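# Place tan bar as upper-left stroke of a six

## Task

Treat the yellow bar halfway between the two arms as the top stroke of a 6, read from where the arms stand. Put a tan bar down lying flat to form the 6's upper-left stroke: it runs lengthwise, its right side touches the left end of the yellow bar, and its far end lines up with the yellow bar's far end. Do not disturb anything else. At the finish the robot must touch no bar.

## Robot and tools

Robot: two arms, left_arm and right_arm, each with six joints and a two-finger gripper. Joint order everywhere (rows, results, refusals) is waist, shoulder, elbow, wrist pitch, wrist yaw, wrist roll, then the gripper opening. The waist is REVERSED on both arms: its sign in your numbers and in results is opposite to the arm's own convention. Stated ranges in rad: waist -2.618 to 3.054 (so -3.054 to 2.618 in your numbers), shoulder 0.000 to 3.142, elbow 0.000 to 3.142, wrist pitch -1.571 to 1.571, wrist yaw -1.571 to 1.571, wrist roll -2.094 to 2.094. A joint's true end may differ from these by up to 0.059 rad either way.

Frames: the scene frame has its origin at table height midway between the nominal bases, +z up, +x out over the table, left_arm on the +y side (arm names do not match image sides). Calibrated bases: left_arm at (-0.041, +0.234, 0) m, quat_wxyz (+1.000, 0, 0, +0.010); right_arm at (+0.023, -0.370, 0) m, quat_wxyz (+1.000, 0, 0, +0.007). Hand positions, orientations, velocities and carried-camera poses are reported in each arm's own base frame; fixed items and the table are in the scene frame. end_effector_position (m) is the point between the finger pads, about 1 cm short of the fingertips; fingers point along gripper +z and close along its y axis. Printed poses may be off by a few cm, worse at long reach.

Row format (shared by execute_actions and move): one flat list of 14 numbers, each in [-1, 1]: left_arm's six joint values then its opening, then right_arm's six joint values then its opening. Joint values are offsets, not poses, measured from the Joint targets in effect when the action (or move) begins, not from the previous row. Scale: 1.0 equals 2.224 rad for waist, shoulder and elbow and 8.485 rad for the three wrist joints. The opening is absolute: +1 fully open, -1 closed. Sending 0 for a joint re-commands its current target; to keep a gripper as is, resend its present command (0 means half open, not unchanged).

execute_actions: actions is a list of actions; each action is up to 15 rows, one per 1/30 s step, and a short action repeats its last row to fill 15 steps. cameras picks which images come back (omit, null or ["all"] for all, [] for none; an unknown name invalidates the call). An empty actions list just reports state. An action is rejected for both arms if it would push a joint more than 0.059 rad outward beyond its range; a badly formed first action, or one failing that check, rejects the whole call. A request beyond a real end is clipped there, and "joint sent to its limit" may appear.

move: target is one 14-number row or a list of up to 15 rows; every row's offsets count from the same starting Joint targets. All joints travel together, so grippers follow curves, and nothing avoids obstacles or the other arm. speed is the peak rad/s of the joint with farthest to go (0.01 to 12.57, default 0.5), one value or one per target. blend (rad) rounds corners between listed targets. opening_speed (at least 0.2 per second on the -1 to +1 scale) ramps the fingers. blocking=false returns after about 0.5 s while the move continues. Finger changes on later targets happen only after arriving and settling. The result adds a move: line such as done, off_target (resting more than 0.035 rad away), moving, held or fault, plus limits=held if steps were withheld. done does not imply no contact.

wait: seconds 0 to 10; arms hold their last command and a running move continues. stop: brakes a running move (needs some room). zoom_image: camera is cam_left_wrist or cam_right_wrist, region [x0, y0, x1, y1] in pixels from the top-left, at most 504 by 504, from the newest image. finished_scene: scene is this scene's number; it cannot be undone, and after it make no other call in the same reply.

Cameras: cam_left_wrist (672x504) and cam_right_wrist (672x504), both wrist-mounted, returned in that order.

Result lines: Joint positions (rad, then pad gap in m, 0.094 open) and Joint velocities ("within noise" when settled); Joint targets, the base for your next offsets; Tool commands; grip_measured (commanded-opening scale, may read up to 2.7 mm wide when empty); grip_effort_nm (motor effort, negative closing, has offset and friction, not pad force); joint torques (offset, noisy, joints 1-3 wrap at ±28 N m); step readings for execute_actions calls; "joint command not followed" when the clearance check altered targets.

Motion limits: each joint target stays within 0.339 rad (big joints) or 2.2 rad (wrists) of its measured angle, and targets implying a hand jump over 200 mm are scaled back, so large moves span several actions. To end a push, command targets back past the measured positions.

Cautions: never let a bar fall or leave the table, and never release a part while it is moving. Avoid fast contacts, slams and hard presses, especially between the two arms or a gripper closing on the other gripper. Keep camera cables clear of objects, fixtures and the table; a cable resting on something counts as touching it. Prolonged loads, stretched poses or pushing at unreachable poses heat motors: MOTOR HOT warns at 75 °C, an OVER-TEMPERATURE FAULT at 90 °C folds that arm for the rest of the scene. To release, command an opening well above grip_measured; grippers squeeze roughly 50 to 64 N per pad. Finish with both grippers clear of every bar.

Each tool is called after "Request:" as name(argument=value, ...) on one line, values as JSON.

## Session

Request:
execute_actions(actions=[], cameras=[])

Scene clock: 0.00 s.
left_arm: end_effector_position=(+0.3946, +0.0274, +0.1131) grip_measured=+1.000 grip_effort_nm=n/a end_effector_quat_wxyz=(+0.588, -0.043, +0.805, +0.068) | right_arm: end_effector_position=(+0.3968, -0.0344, +0.1079) grip_measured=+1.000 grip_effort_nm=n/a end_effector_quat_wxyz=(+0.596, +0.067, +0.800, -0.029)
Joint positions: left_arm=[0.01 1.478 0.367 0.802 -0.169 0.008 0.094] | right_arm=[0.056 1.524 0.354 0.877 0.073 0.056 0.094]
Joint velocities: within noise
Joint torques (N m): no reading
Heat: left arm: 34 °C; right arm: 29 °C.
Joint targets: left_arm=[0.010 1.470 0.375 0.806 -0.170 0.007] | right_arm=[0.056 1.522 0.356 0.863 0.073 0.056]
Tool commands: left_gripper/opening=+1.0 right_gripper/opening=+1.0
No camera images: "cameras" was empty.

Request:
move(target=[0.1497,0.0854,0.6259,-0.2318,0.02,-0.0421,0.3,0,0,0,0,0,0,1], speed=1.8, cameras=["cam_left_wrist"])

Scene clock: 5.03 s.
left_arm: end_effector_position=(+0.3810, -0.1322, +0.2446) grip_measured=+0.303 grip_effort_nm=-0.149 end_effector_quat_wxyz=(+0.239, -0.003, +0.967, -0.083) | right_arm: end_effector_position=(+0.3968, -0.0344, +0.1079) grip_measured=+1.000 grip_effort_nm=-0.002 end_effector_quat_wxyz=(+0.596, +0.067, +0.800, -0.029)
Joint positions: left_arm=[0.338 1.653 1.741 -1.147 -0.003 -0.344 0.061] | right_arm=[0.056 1.524 0.354 0.877 0.073 0.056 0.094]
Joint velocities: within noise
Joint torques (N m): left_arm=[0.44 -7.68 7.64 1.1 0.02 -0.07] | right_arm=[0.09 -4.81 5.81 1.31 0.01 -0.04]
Heat: left arm: 34 °C; right arm: 30 °C.
Joint targets: left_arm=[0.343 1.660 1.767 -1.161 -0.001 -0.351] | right_arm=[0.056 1.522 0.356 0.863 0.073 0.056]
move: done
Images, in order (width x height): cam_left_wrist 672x504.

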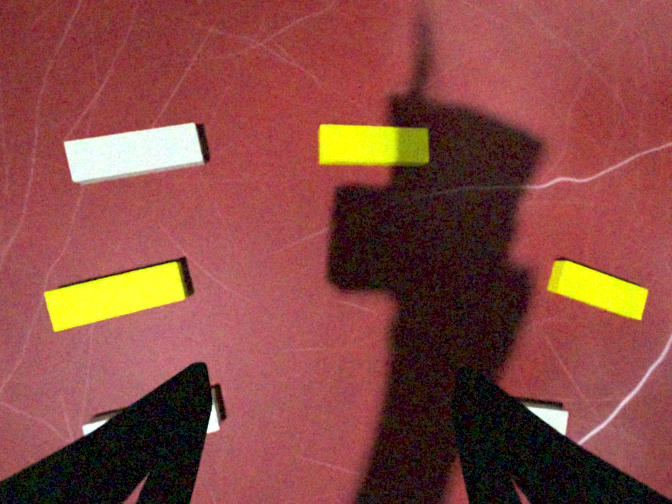

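Request:
move(target=[-0.134,0,-0.2108,-0.0035,0,0.2282,0.3,0,0,0,0,0,0,1], speed=1.8, cameras=["cam_left_wrist"])

Scene clock: 19.03 s.
left_arm: end_effector_position=(+0.3048, -0.0134, +0.1046) grip_measured=+0.303 grip_effort_nm=-0.139 end_effector_quat_wxyz=(+0.016, +0.726, +0.687, +0.020) | right_arm: end_effector_position=(+0.3968, -0.0344, +0.1079) grip_measured=+1.000 grip_effort_nm=0.002 end_effector_quat_wxyz=(+0.596, +0.067, +0.800, -0.029)
Joint positions: left_arm=[0.051 1.653 1.306 -1.173 -0.006 1.576 0.061] | right_arm=[0.056 1.524 0.354 0.877 0.073 0.056 0.094]
Joint velocities: within noise
Joint torques (N m): left_arm=[-0.58 -7.27 4.79 0.19 0.04 0.08] | right_arm=[-0.06 -4.83 5.68 1.32 0.01 -0.03]
Heat: left arm: 35 °C; right arm: 31 °C.
Joint targets: left_arm=[0.045 1.660 1.298 -1.190 0.000 1.586] | right_arm=[0.056 1.522 0.356 0.863 0.073 0.056]
move: done
Images, in order (width x height): cam_left_wrist 672x504.

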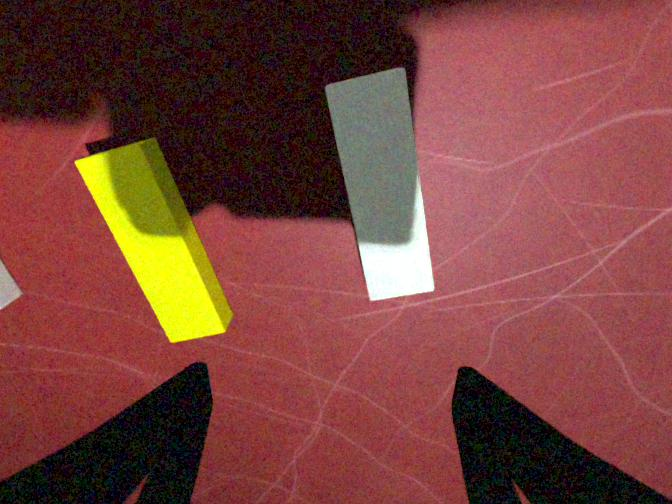

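Request:
move(target=[[-0.0067,-0.0014,-0.0937,0.0239,0,-0.0233,0.3,0,0,0,0,0,0,1],[-0.0067,0.0236,-0.1353,0.0414,0,-0.0233,0.3,0,0,0,0,0,0,1]], speed=[0.6,0.4], cameras=["cam_left_wrist"])

Scene clock: 42.43 s.
left_arm: end_effector_position=(+0.2833, -0.0082, +0.0165) grip_measured=+0.303 grip_effort_nm=-0.144 end_effector_quat_wxyz=(+0.002, +0.656, +0.755, +0.005) | right_arm: end_effector_position=(+0.3968, -0.0344, +0.1079) grip_measured=+1.000 grip_effort_nm=0.002 end_effector_quat_wxyz=(+0.596, +0.067, +0.800, -0.029)
Joint positions: left_arm=[0.036 1.708 1.003 -0.857 -0.006 1.395 0.061] | right_arm=[0.056 1.524 0.354 0.877 0.073 0.056 0.094]
Joint velocities: within noise
Joint torques (N m): left_arm=[-0.61 -7.42 4.55 0.49 0.05 -0.08] | right_arm=[-0.03 -4.92 5.71 1.32 0.01 -0.03]
Heat: left arm: 35 °C; right arm: 33 °C.
Joint targets: left_arm=[0.030 1.712 0.997 -0.839 0.000 1.388] | right_arm=[0.056 1.522 0.356 0.863 0.073 0.056]
move: done
Images, in order (width x height): cam_left_wrist 672x504.

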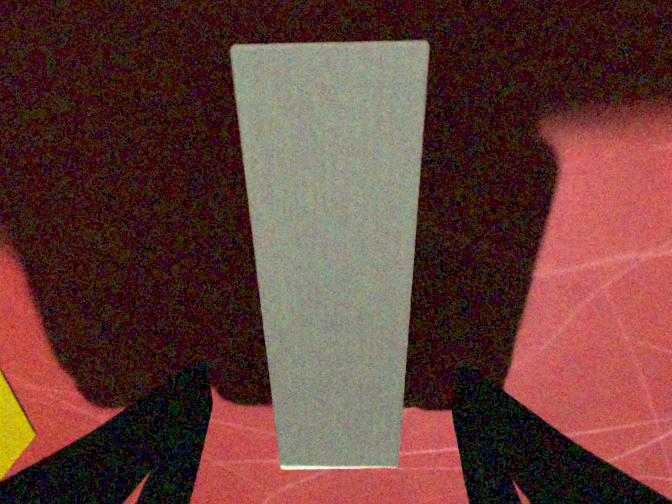

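Request:
move(target=[[0,0,0,0,0,0,-0.6,0,0,0,0,0,0,1],[0,-0.0415,0.0973,-0.0364,0,0,-0.6,0,0,0,0,0,0,1],[0.1228,0.3061,0.5239,-0.0571,0,-0.1981,-0.6,0,0,0,0,0,0,1]], speed=[0.5,0.6,1.2], opening_speed=0.8, cameras=["cam_left_wrist"])

Scene clock: 90.03 s.
left_arm: end_effector_position=(+0.4458, -0.1385, +0.0471) grip_measured=-0.389 grip_effort_nm=-1.028 end_effector_quat_wxyz=(+0.006, +0.010, +1.000, -0.001) | right_arm: end_effector_position=(+0.3968, -0.0344, +0.1079) grip_measured=+1.000 grip_effort_nm=0.007 end_effector_quat_wxyz=(+0.596, +0.067, +0.800, -0.029)
Joint positions: left_arm=[0.304 2.384 2.134 -1.309 -0.001 -0.285 0.029] | right_arm=[0.056 1.524 0.354 0.877 0.073 0.056 0.094]
Joint velocities: within noise
Joint torques (N m): left_arm=[-0.08 -13.67 7.54 0.13 0.02 -0.09] | right_arm=[0.08 -4.77 5.74 1.3 -0.01 -0.05]
Heat: left arm: 35 °C; right arm: 35 °C.
Joint targets: left_arm=[0.303 2.393 2.162 -1.323 0.000 -0.293] | right_arm=[0.056 1.522 0.356 0.863 0.073 0.056]
move: done
Images, in order (width x height): cam_left_wrist 672x504.

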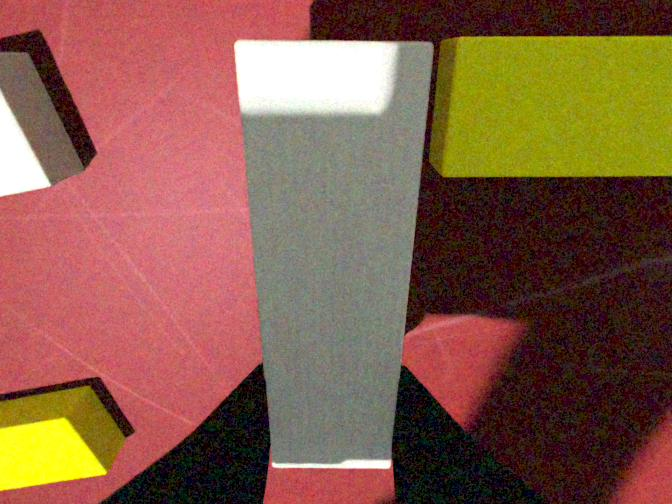

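Request:
move(target=[[0,0.0092,-0.0268,0.0070,0,0,-0.6,0,0,0,0,0,0,1],[0.0054,0.0092,-0.0268,0.0070,0,-0.0014,-0.6,0,0,0,0,0,0,1]], speed=[0.15,0.1], cameras=["cam_left_wrist"])

Request:
zoom_image(camera="cam_left_wrist", region=[370, 10, 570, 190])

Scene clock: 108.60 s.
left_arm: end_effector_position=(+0.4422, -0.1394, +0.0319) grip_measured=-0.389 grip_effort_nm=-1.038 end_effector_quat_wxyz=(-0.006, +0.006, +1.000, +0.003) | right_arm: end_effector_position=(+0.3968, -0.0344, +0.1079) grip_measured=+1.000 grip_effort_nm=0.012 end_effector_quat_wxyz=(+0.596, +0.067, +0.800, -0.029)
Joint positions: left_arm=[0.308 2.403 2.108 -1.289 -0.001 -0.296 0.029] | right_arm=[0.056 1.524 0.354 0.877 0.073 0.056 0.094]
Joint velocities: within noise
Joint torques (N m): left_arm=[0.62 -13.71 4.82 0.53 0.03 -0.06] | right_arm=[-0.09 -4.85 5.6 1.28 0.01 -0.04]
Heat: left arm: 39 °C; right arm: 36 °C.
Joint targets: left_arm=[0.315 2.413 2.102 -1.264 0.000 -0.305] | right_arm=[0.056 1.522 0.356 0.863 0.073 0.056]
move: done
Images, in order (width x height): cam_left_wrist 672x504.

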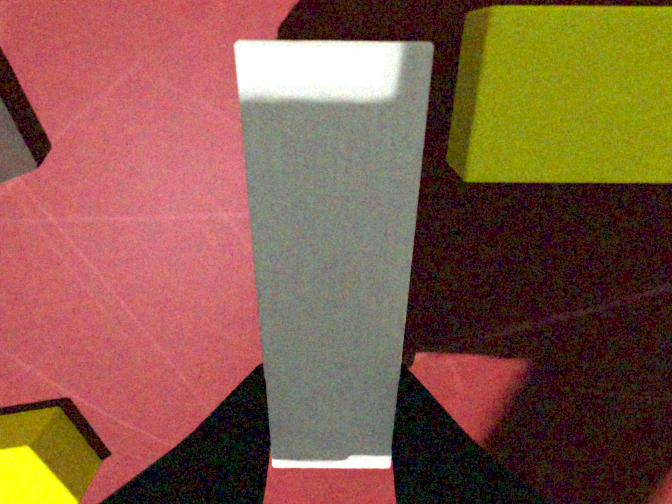

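Scaled by 2.520.

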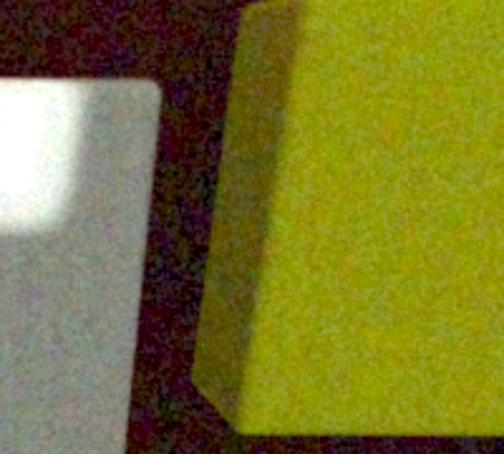

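Request:
move(target=[0.0030,0,-0.0054,0.0049,0,-0.0006,-0.6,0,0,0,0,0,0,1], speed=0.15, cameras=["cam_left_wrist"])

Request:
zoom_image(camera="cam_left_wrist", region=[370, 10, 570, 190])

Scene clock: 120.93 s.
left_arm: end_effector_position=(+0.4487, -0.1446, +0.0295) grip_measured=-0.389 grip_effort_nm=-1.033 end_effector_quat_wxyz=(+0.009, +0.006, +1.000, -0.002) | right_arm: end_effector_position=(+0.3968, -0.0344, +0.1079) grip_measured=+1.000 grip_effort_nm=0.002 end_effector_quat_wxyz=(+0.596, +0.067, +0.800, -0.029)
Joint positions: left_arm=[0.314 2.403 2.099 -1.247 -0.001 -0.302 0.029] | right_arm=[0.056 1.524 0.354 0.877 0.073 0.056 0.094]
Joint velocities: within noise
Joint torques (N m): left_arm=[0.59 -13.81 4.75 0.56 0.02 -0.09] | right_arm=[0.02 -4.78 5.75 1.3 0.03 -0.04]
Heat: left arm: 38 °C; right arm: 36 °C.
Joint targets: left_arm=[0.322 2.413 2.091 -1.223 0.000 -0.310] | right_arm=[0.056 1.522 0.356 0.863 0.073 0.056]
move: done
Images, in order (width x height): cam_left_wrist 672x504.

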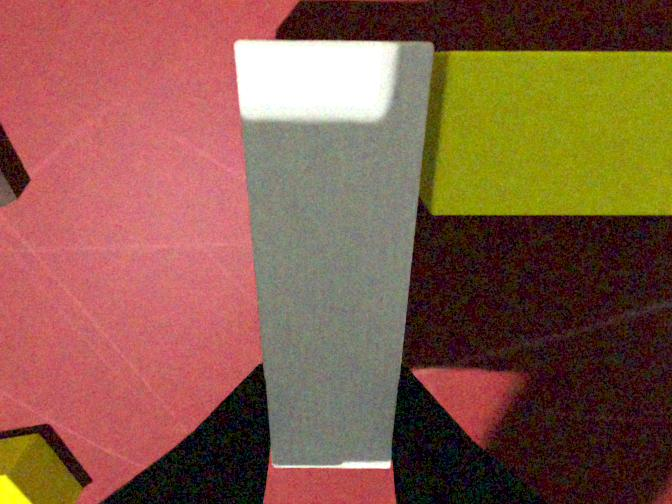

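Scaled by 2.520.

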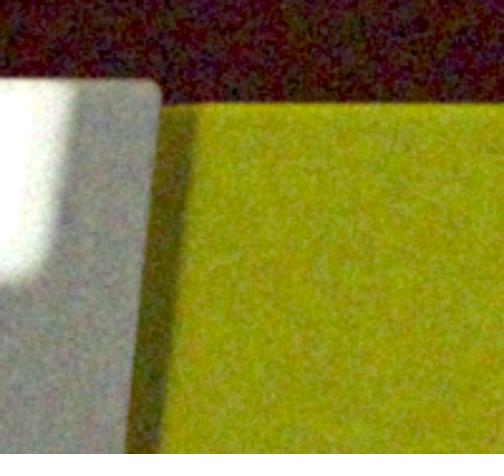

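Request:
move(target=[0.0028,0,0,0,0,-0.0009,-0.6,0,0,0,0,0,0,1], speed=0.1, cameras=["cam_left_wrist"])

Request:
zoom_image(camera="cam_left_wrist", region=[370, 10, 490, 118])

Request:
zoom_image(camera="cam_left_wrist", region=[370, 130, 490, 238])

Scene clock: 136.53 s.
left_arm: end_effector_position=(+0.4481, -0.1475, +0.0295) grip_measured=-0.389 grip_effort_nm=-1.033 end_effector_quat_wxyz=(+0.010, +0.006, +1.000, -0.002) | right_arm: end_effector_position=(+0.3968, -0.0344, +0.1079) grip_measured=+1.000 grip_effort_nm=-0.002 end_effector_quat_wxyz=(+0.596, +0.067, +0.800, -0.029)
Joint positions: left_arm=[0.321 2.403 2.099 -1.246 -0.001 -0.309 0.029] | right_arm=[0.056 1.524 0.354 0.877 0.073 0.056 0.094]
Joint velocities: within noise
Joint torques (N m): left_arm=[0.65 -13.82 4.77 0.57 0.04 -0.09] | right_arm=[-0.02 -4.67 5.72 1.29 0.03 -0.01]
Heat: left arm: 38 °C; right arm: 36 °C.
Joint targets: left_arm=[0.328 2.413 2.091 -1.223 0.000 -0.318] | right_arm=[0.056 1.522 0.356 0.863 0.073 0.056]
move: done
Images, in order (width x height): cam_left_wrist 672x504.

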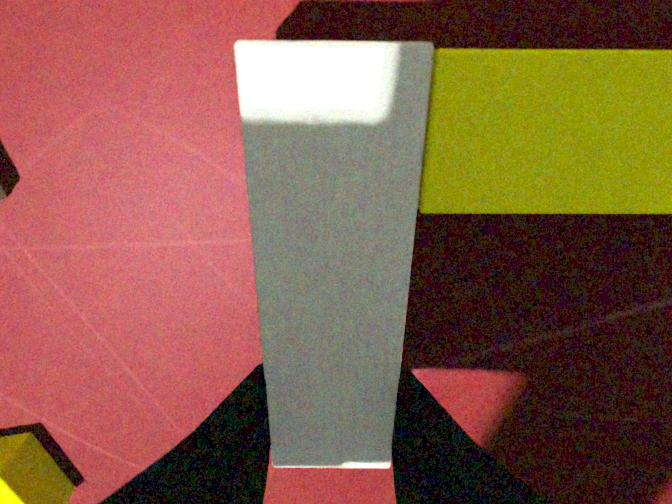

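Scaled by 4.200.

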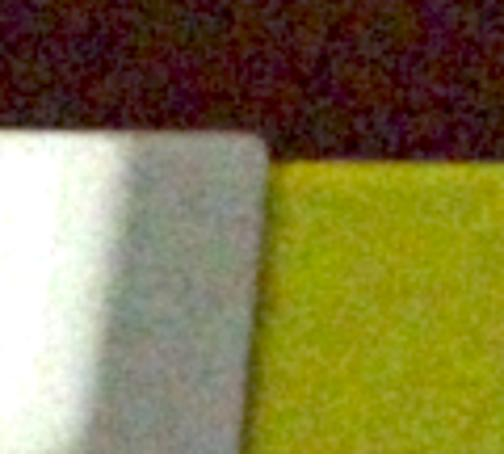

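Scaled by 4.200.

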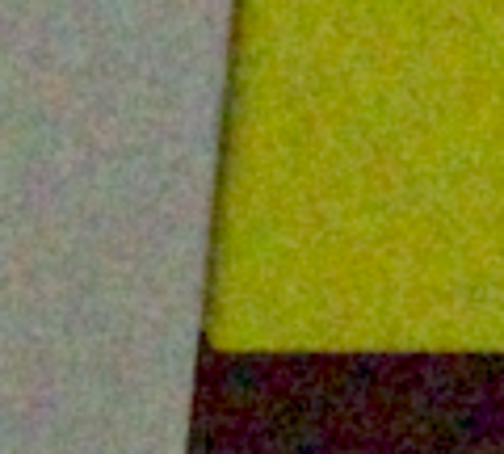

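Request:
move(target=[0,0.0060,0,0.0002,0,0,-0.6,0,0,0,0,0,0,1], speed=0.05, cameras=["cam_left_wrist"])

Request:
zoom_image(camera="cam_left_wrist", region=[370, 10, 490, 118])

Request:
zoom_image(camera="cam_left_wrist", region=[370, 130, 490, 238])

Scene clock: 147.43 s.
left_arm: end_effector_position=(+0.4474, -0.1476, +0.0252) grip_measured=-0.389 grip_effort_nm=-1.033 end_effector_quat_wxyz=(+0.006, +0.006, +1.000, -0.001) | right_arm: end_effector_position=(+0.3968, -0.0344, +0.1079) grip_measured=+1.000 grip_effort_nm=0.002 end_effector_quat_wxyz=(+0.596, +0.067, +0.800, -0.029)
Joint positions: left_arm=[0.321 2.413 2.099 -1.245 -0.001 -0.31 0.029] | right_arm=[0.056 1.524 0.354 0.877 0.073 0.056 0.094]
Joint velocities: within noise
Joint torques (N m): left_arm=[0.58 -13.5 4.72 0.56 0.01 -0.09] | right_arm=[0.05 -4.79 5.72 1.31 0.03 -0.05]
Heat: left arm: 37 °C; right arm: 37 °C.
Joint targets: left_arm=[0.328 2.427 2.091 -1.221 0.000 -0.317] | right_arm=[0.056 1.522 0.356 0.863 0.073 0.056]
move: done
Images, in order (width x height): cam_left_wrist 672x504.

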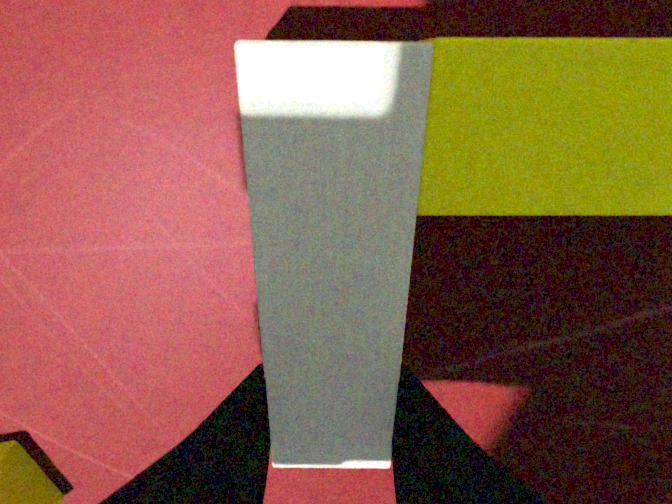

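Scaled by 4.200.

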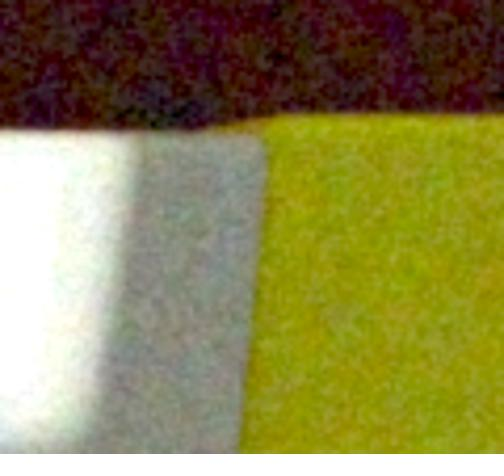

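Scaled by 4.200.

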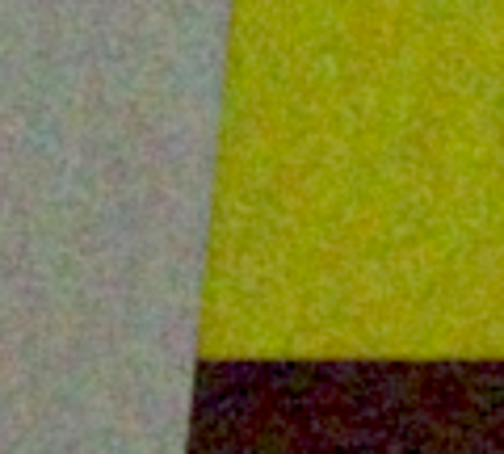

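Request:
move(target=[0,0.0040,0,0.0012,0,0,-0.6,0,0,0,0,0,0,1], speed=0.05, cameras=["cam_left_wrist"])

Request:
zoom_image(camera="cam_left_wrist", region=[370, 10, 490, 118])

Request:
zoom_image(camera="cam_left_wrist", region=[370, 130, 490, 238])

Scene clock: 156.23 s.
left_arm: end_effector_position=(+0.4489, -0.1481, +0.0215) grip_measured=-0.389 grip_effort_nm=-1.033 end_effector_quat_wxyz=(+0.006, +0.006, +1.000, -0.001) | right_arm: end_effector_position=(+0.3968, -0.0344, +0.1079) grip_measured=+1.000 grip_effort_nm=-0.002 end_effector_quat_wxyz=(+0.596, +0.067, +0.800, -0.029)
Joint positions: left_arm=[0.321 2.421 2.099 -1.236 -0.001 -0.31 0.029] | right_arm=[0.056 1.524 0.354 0.877 0.073 0.056 0.094]
Joint velocities: within noise
Joint torques (N m): left_arm=[0.61 -13.53 4.68 0.55 0.02 -0.08] | right_arm=[0.03 -4.75 5.75 1.26 0.02 -0.05]
Heat: left arm: 39 °C; right arm: 37 °C.
Joint targets: left_arm=[0.328 2.436 2.091 -1.211 0.000 -0.317] | right_arm=[0.056 1.522 0.356 0.863 0.073 0.056]
move: done
Images, in order (width x height): cam_left_wrist 672x504.

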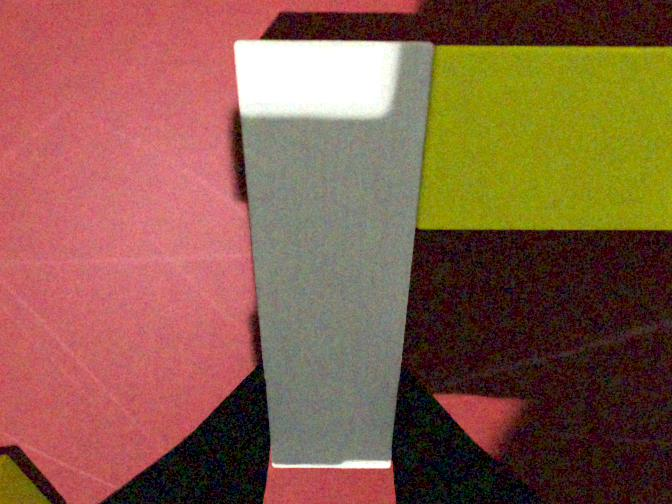

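Scaled by 4.200.

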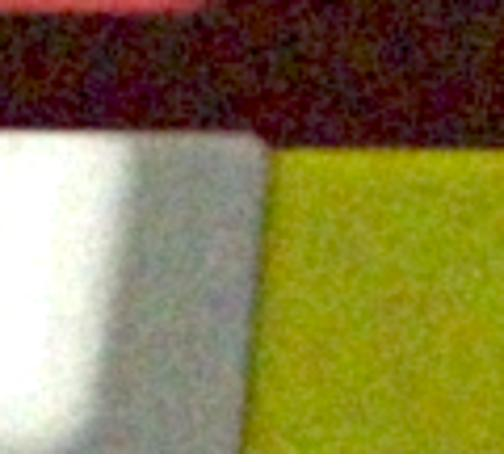

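Scaled by 4.200.

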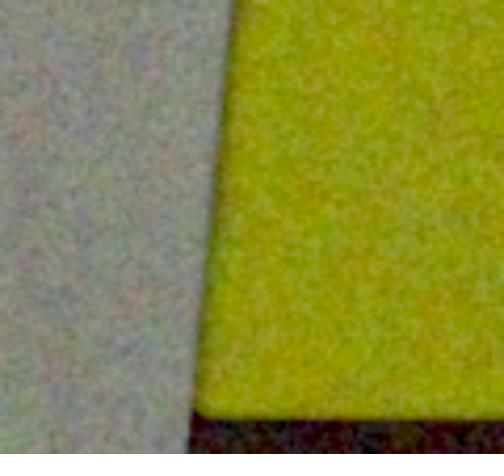

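Request:
move(target=[[-0.0016,0.0015,0,0,0,0,-0.6,0,0,0,0,0,0,1],[-0.0016,0.0015,0,0,0,0,-0.1,0,0,0,0,0,0,1]], speed=0.05, opening_speed=0.5, cameras=["cam_left_wrist"])

Request:
zoom_image(camera="cam_left_wrist", region=[370, 10, 490, 118])

Request:
zoom_image(camera="cam_left_wrist", region=[370, 130, 490, 238])

Scene clock: 163.90 s.
left_arm: end_effector_position=(+0.4493, -0.1482, +0.0215) grip_measured=-0.103 grip_effort_nm=0.149 end_effector_quat_wxyz=(+0.007, +0.006, +1.000, -0.002) | right_arm: end_effector_position=(+0.3968, -0.0344, +0.1079) grip_measured=+1.000 grip_effort_nm=-0.002 end_effector_quat_wxyz=(+0.596, +0.067, +0.800, -0.029)
Joint positions: left_arm=[0.321 2.421 2.099 -1.234 -0.001 -0.31 0.042] | right_arm=[0.056 1.524 0.354 0.877 0.073 0.056 0.094]
Joint velocities: within noise
Joint torques (N m): left_arm=[0.21 -13.3 4.83 0.55 0.01 -0.08] | right_arm=[0.06 -4.72 5.74 1.29 0.02 -0.03]
Heat: left arm: 38 °C; right arm: 37 °C.
Joint targets: left_arm=[0.324 2.439 2.091 -1.211 0.000 -0.317] | right_arm=[0.056 1.522 0.356 0.863 0.073 0.056]
move: done
Images, in order (width x height): cam_left_wrist 672x504.

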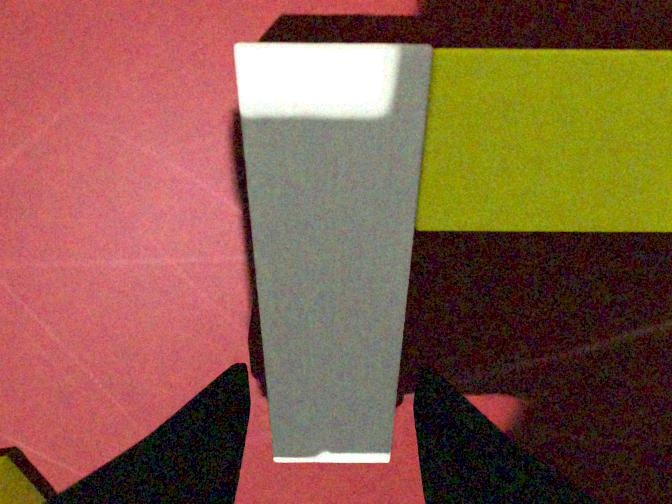

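Scaled by 4.200.

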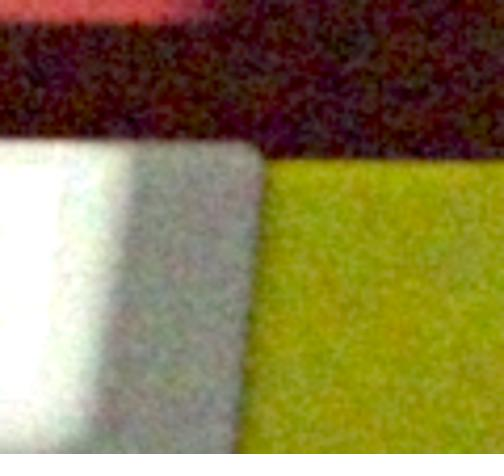

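Scaled by 4.200.

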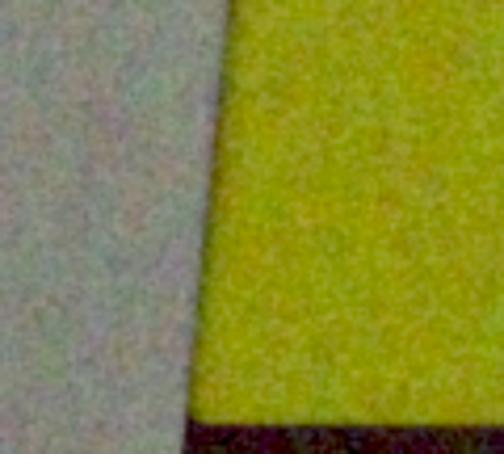

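Request:
move(target=[[0,0.0072,0.0836,-0.0190,0,0,-0.1,0,0,0,0,0,0,1],[0,-0.3503,-0.1457,0.0060,0,0,-0.1,0,0,0,0,0,0,1]], speed=[0.35,1.2], cameras=["cam_left_wrist"])

Request:
zoom_image(camera="cam_left_wrist", region=[230, 60, 530, 330])

Scene clock: 175.37 s.
left_arm: end_effector_position=(+0.3806, -0.1254, +0.2475) grip_measured=-0.103 grip_effort_nm=0.144 end_effector_quat_wxyz=(+0.233, +0.005, +0.969, -0.076) | right_arm: end_effector_position=(+0.3968, -0.0344, +0.1079) grip_measured=+1.000 grip_effort_nm=0.007 end_effector_quat_wxyz=(+0.596, +0.067, +0.800, -0.029)
Joint positions: left_arm=[0.321 1.665 1.775 -1.185 -0.001 -0.311 0.042] | right_arm=[0.056 1.524 0.354 0.877 0.073 0.056 0.094]
Joint velocities: within noise
Joint torques (N m): left_arm=[0.24 -8.69 5.03 1.55 0.01 -0.08] | right_arm=[-0.01 -4.89 5.74 1.3 -0.01 -0.05]
Heat: left arm: 38 °C; right arm: 37 °C.
Joint targets: left_arm=[0.324 1.660 1.767 -1.160 0.000 -0.317] | right_arm=[0.056 1.522 0.356 0.863 0.073 0.056]
move: done
Images, in order (width x height): cam_left_wrist 672x504.

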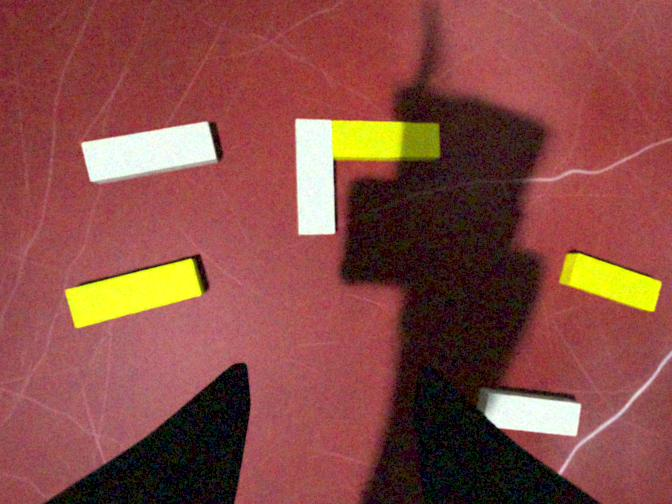

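Scaled by 1.680.

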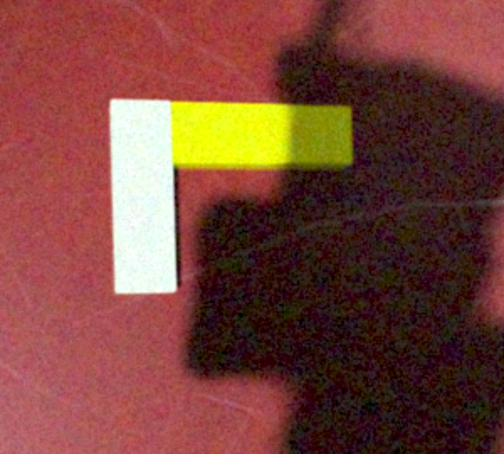

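Request:
finished_scene(scene=3)

The scene is finished: the task was done.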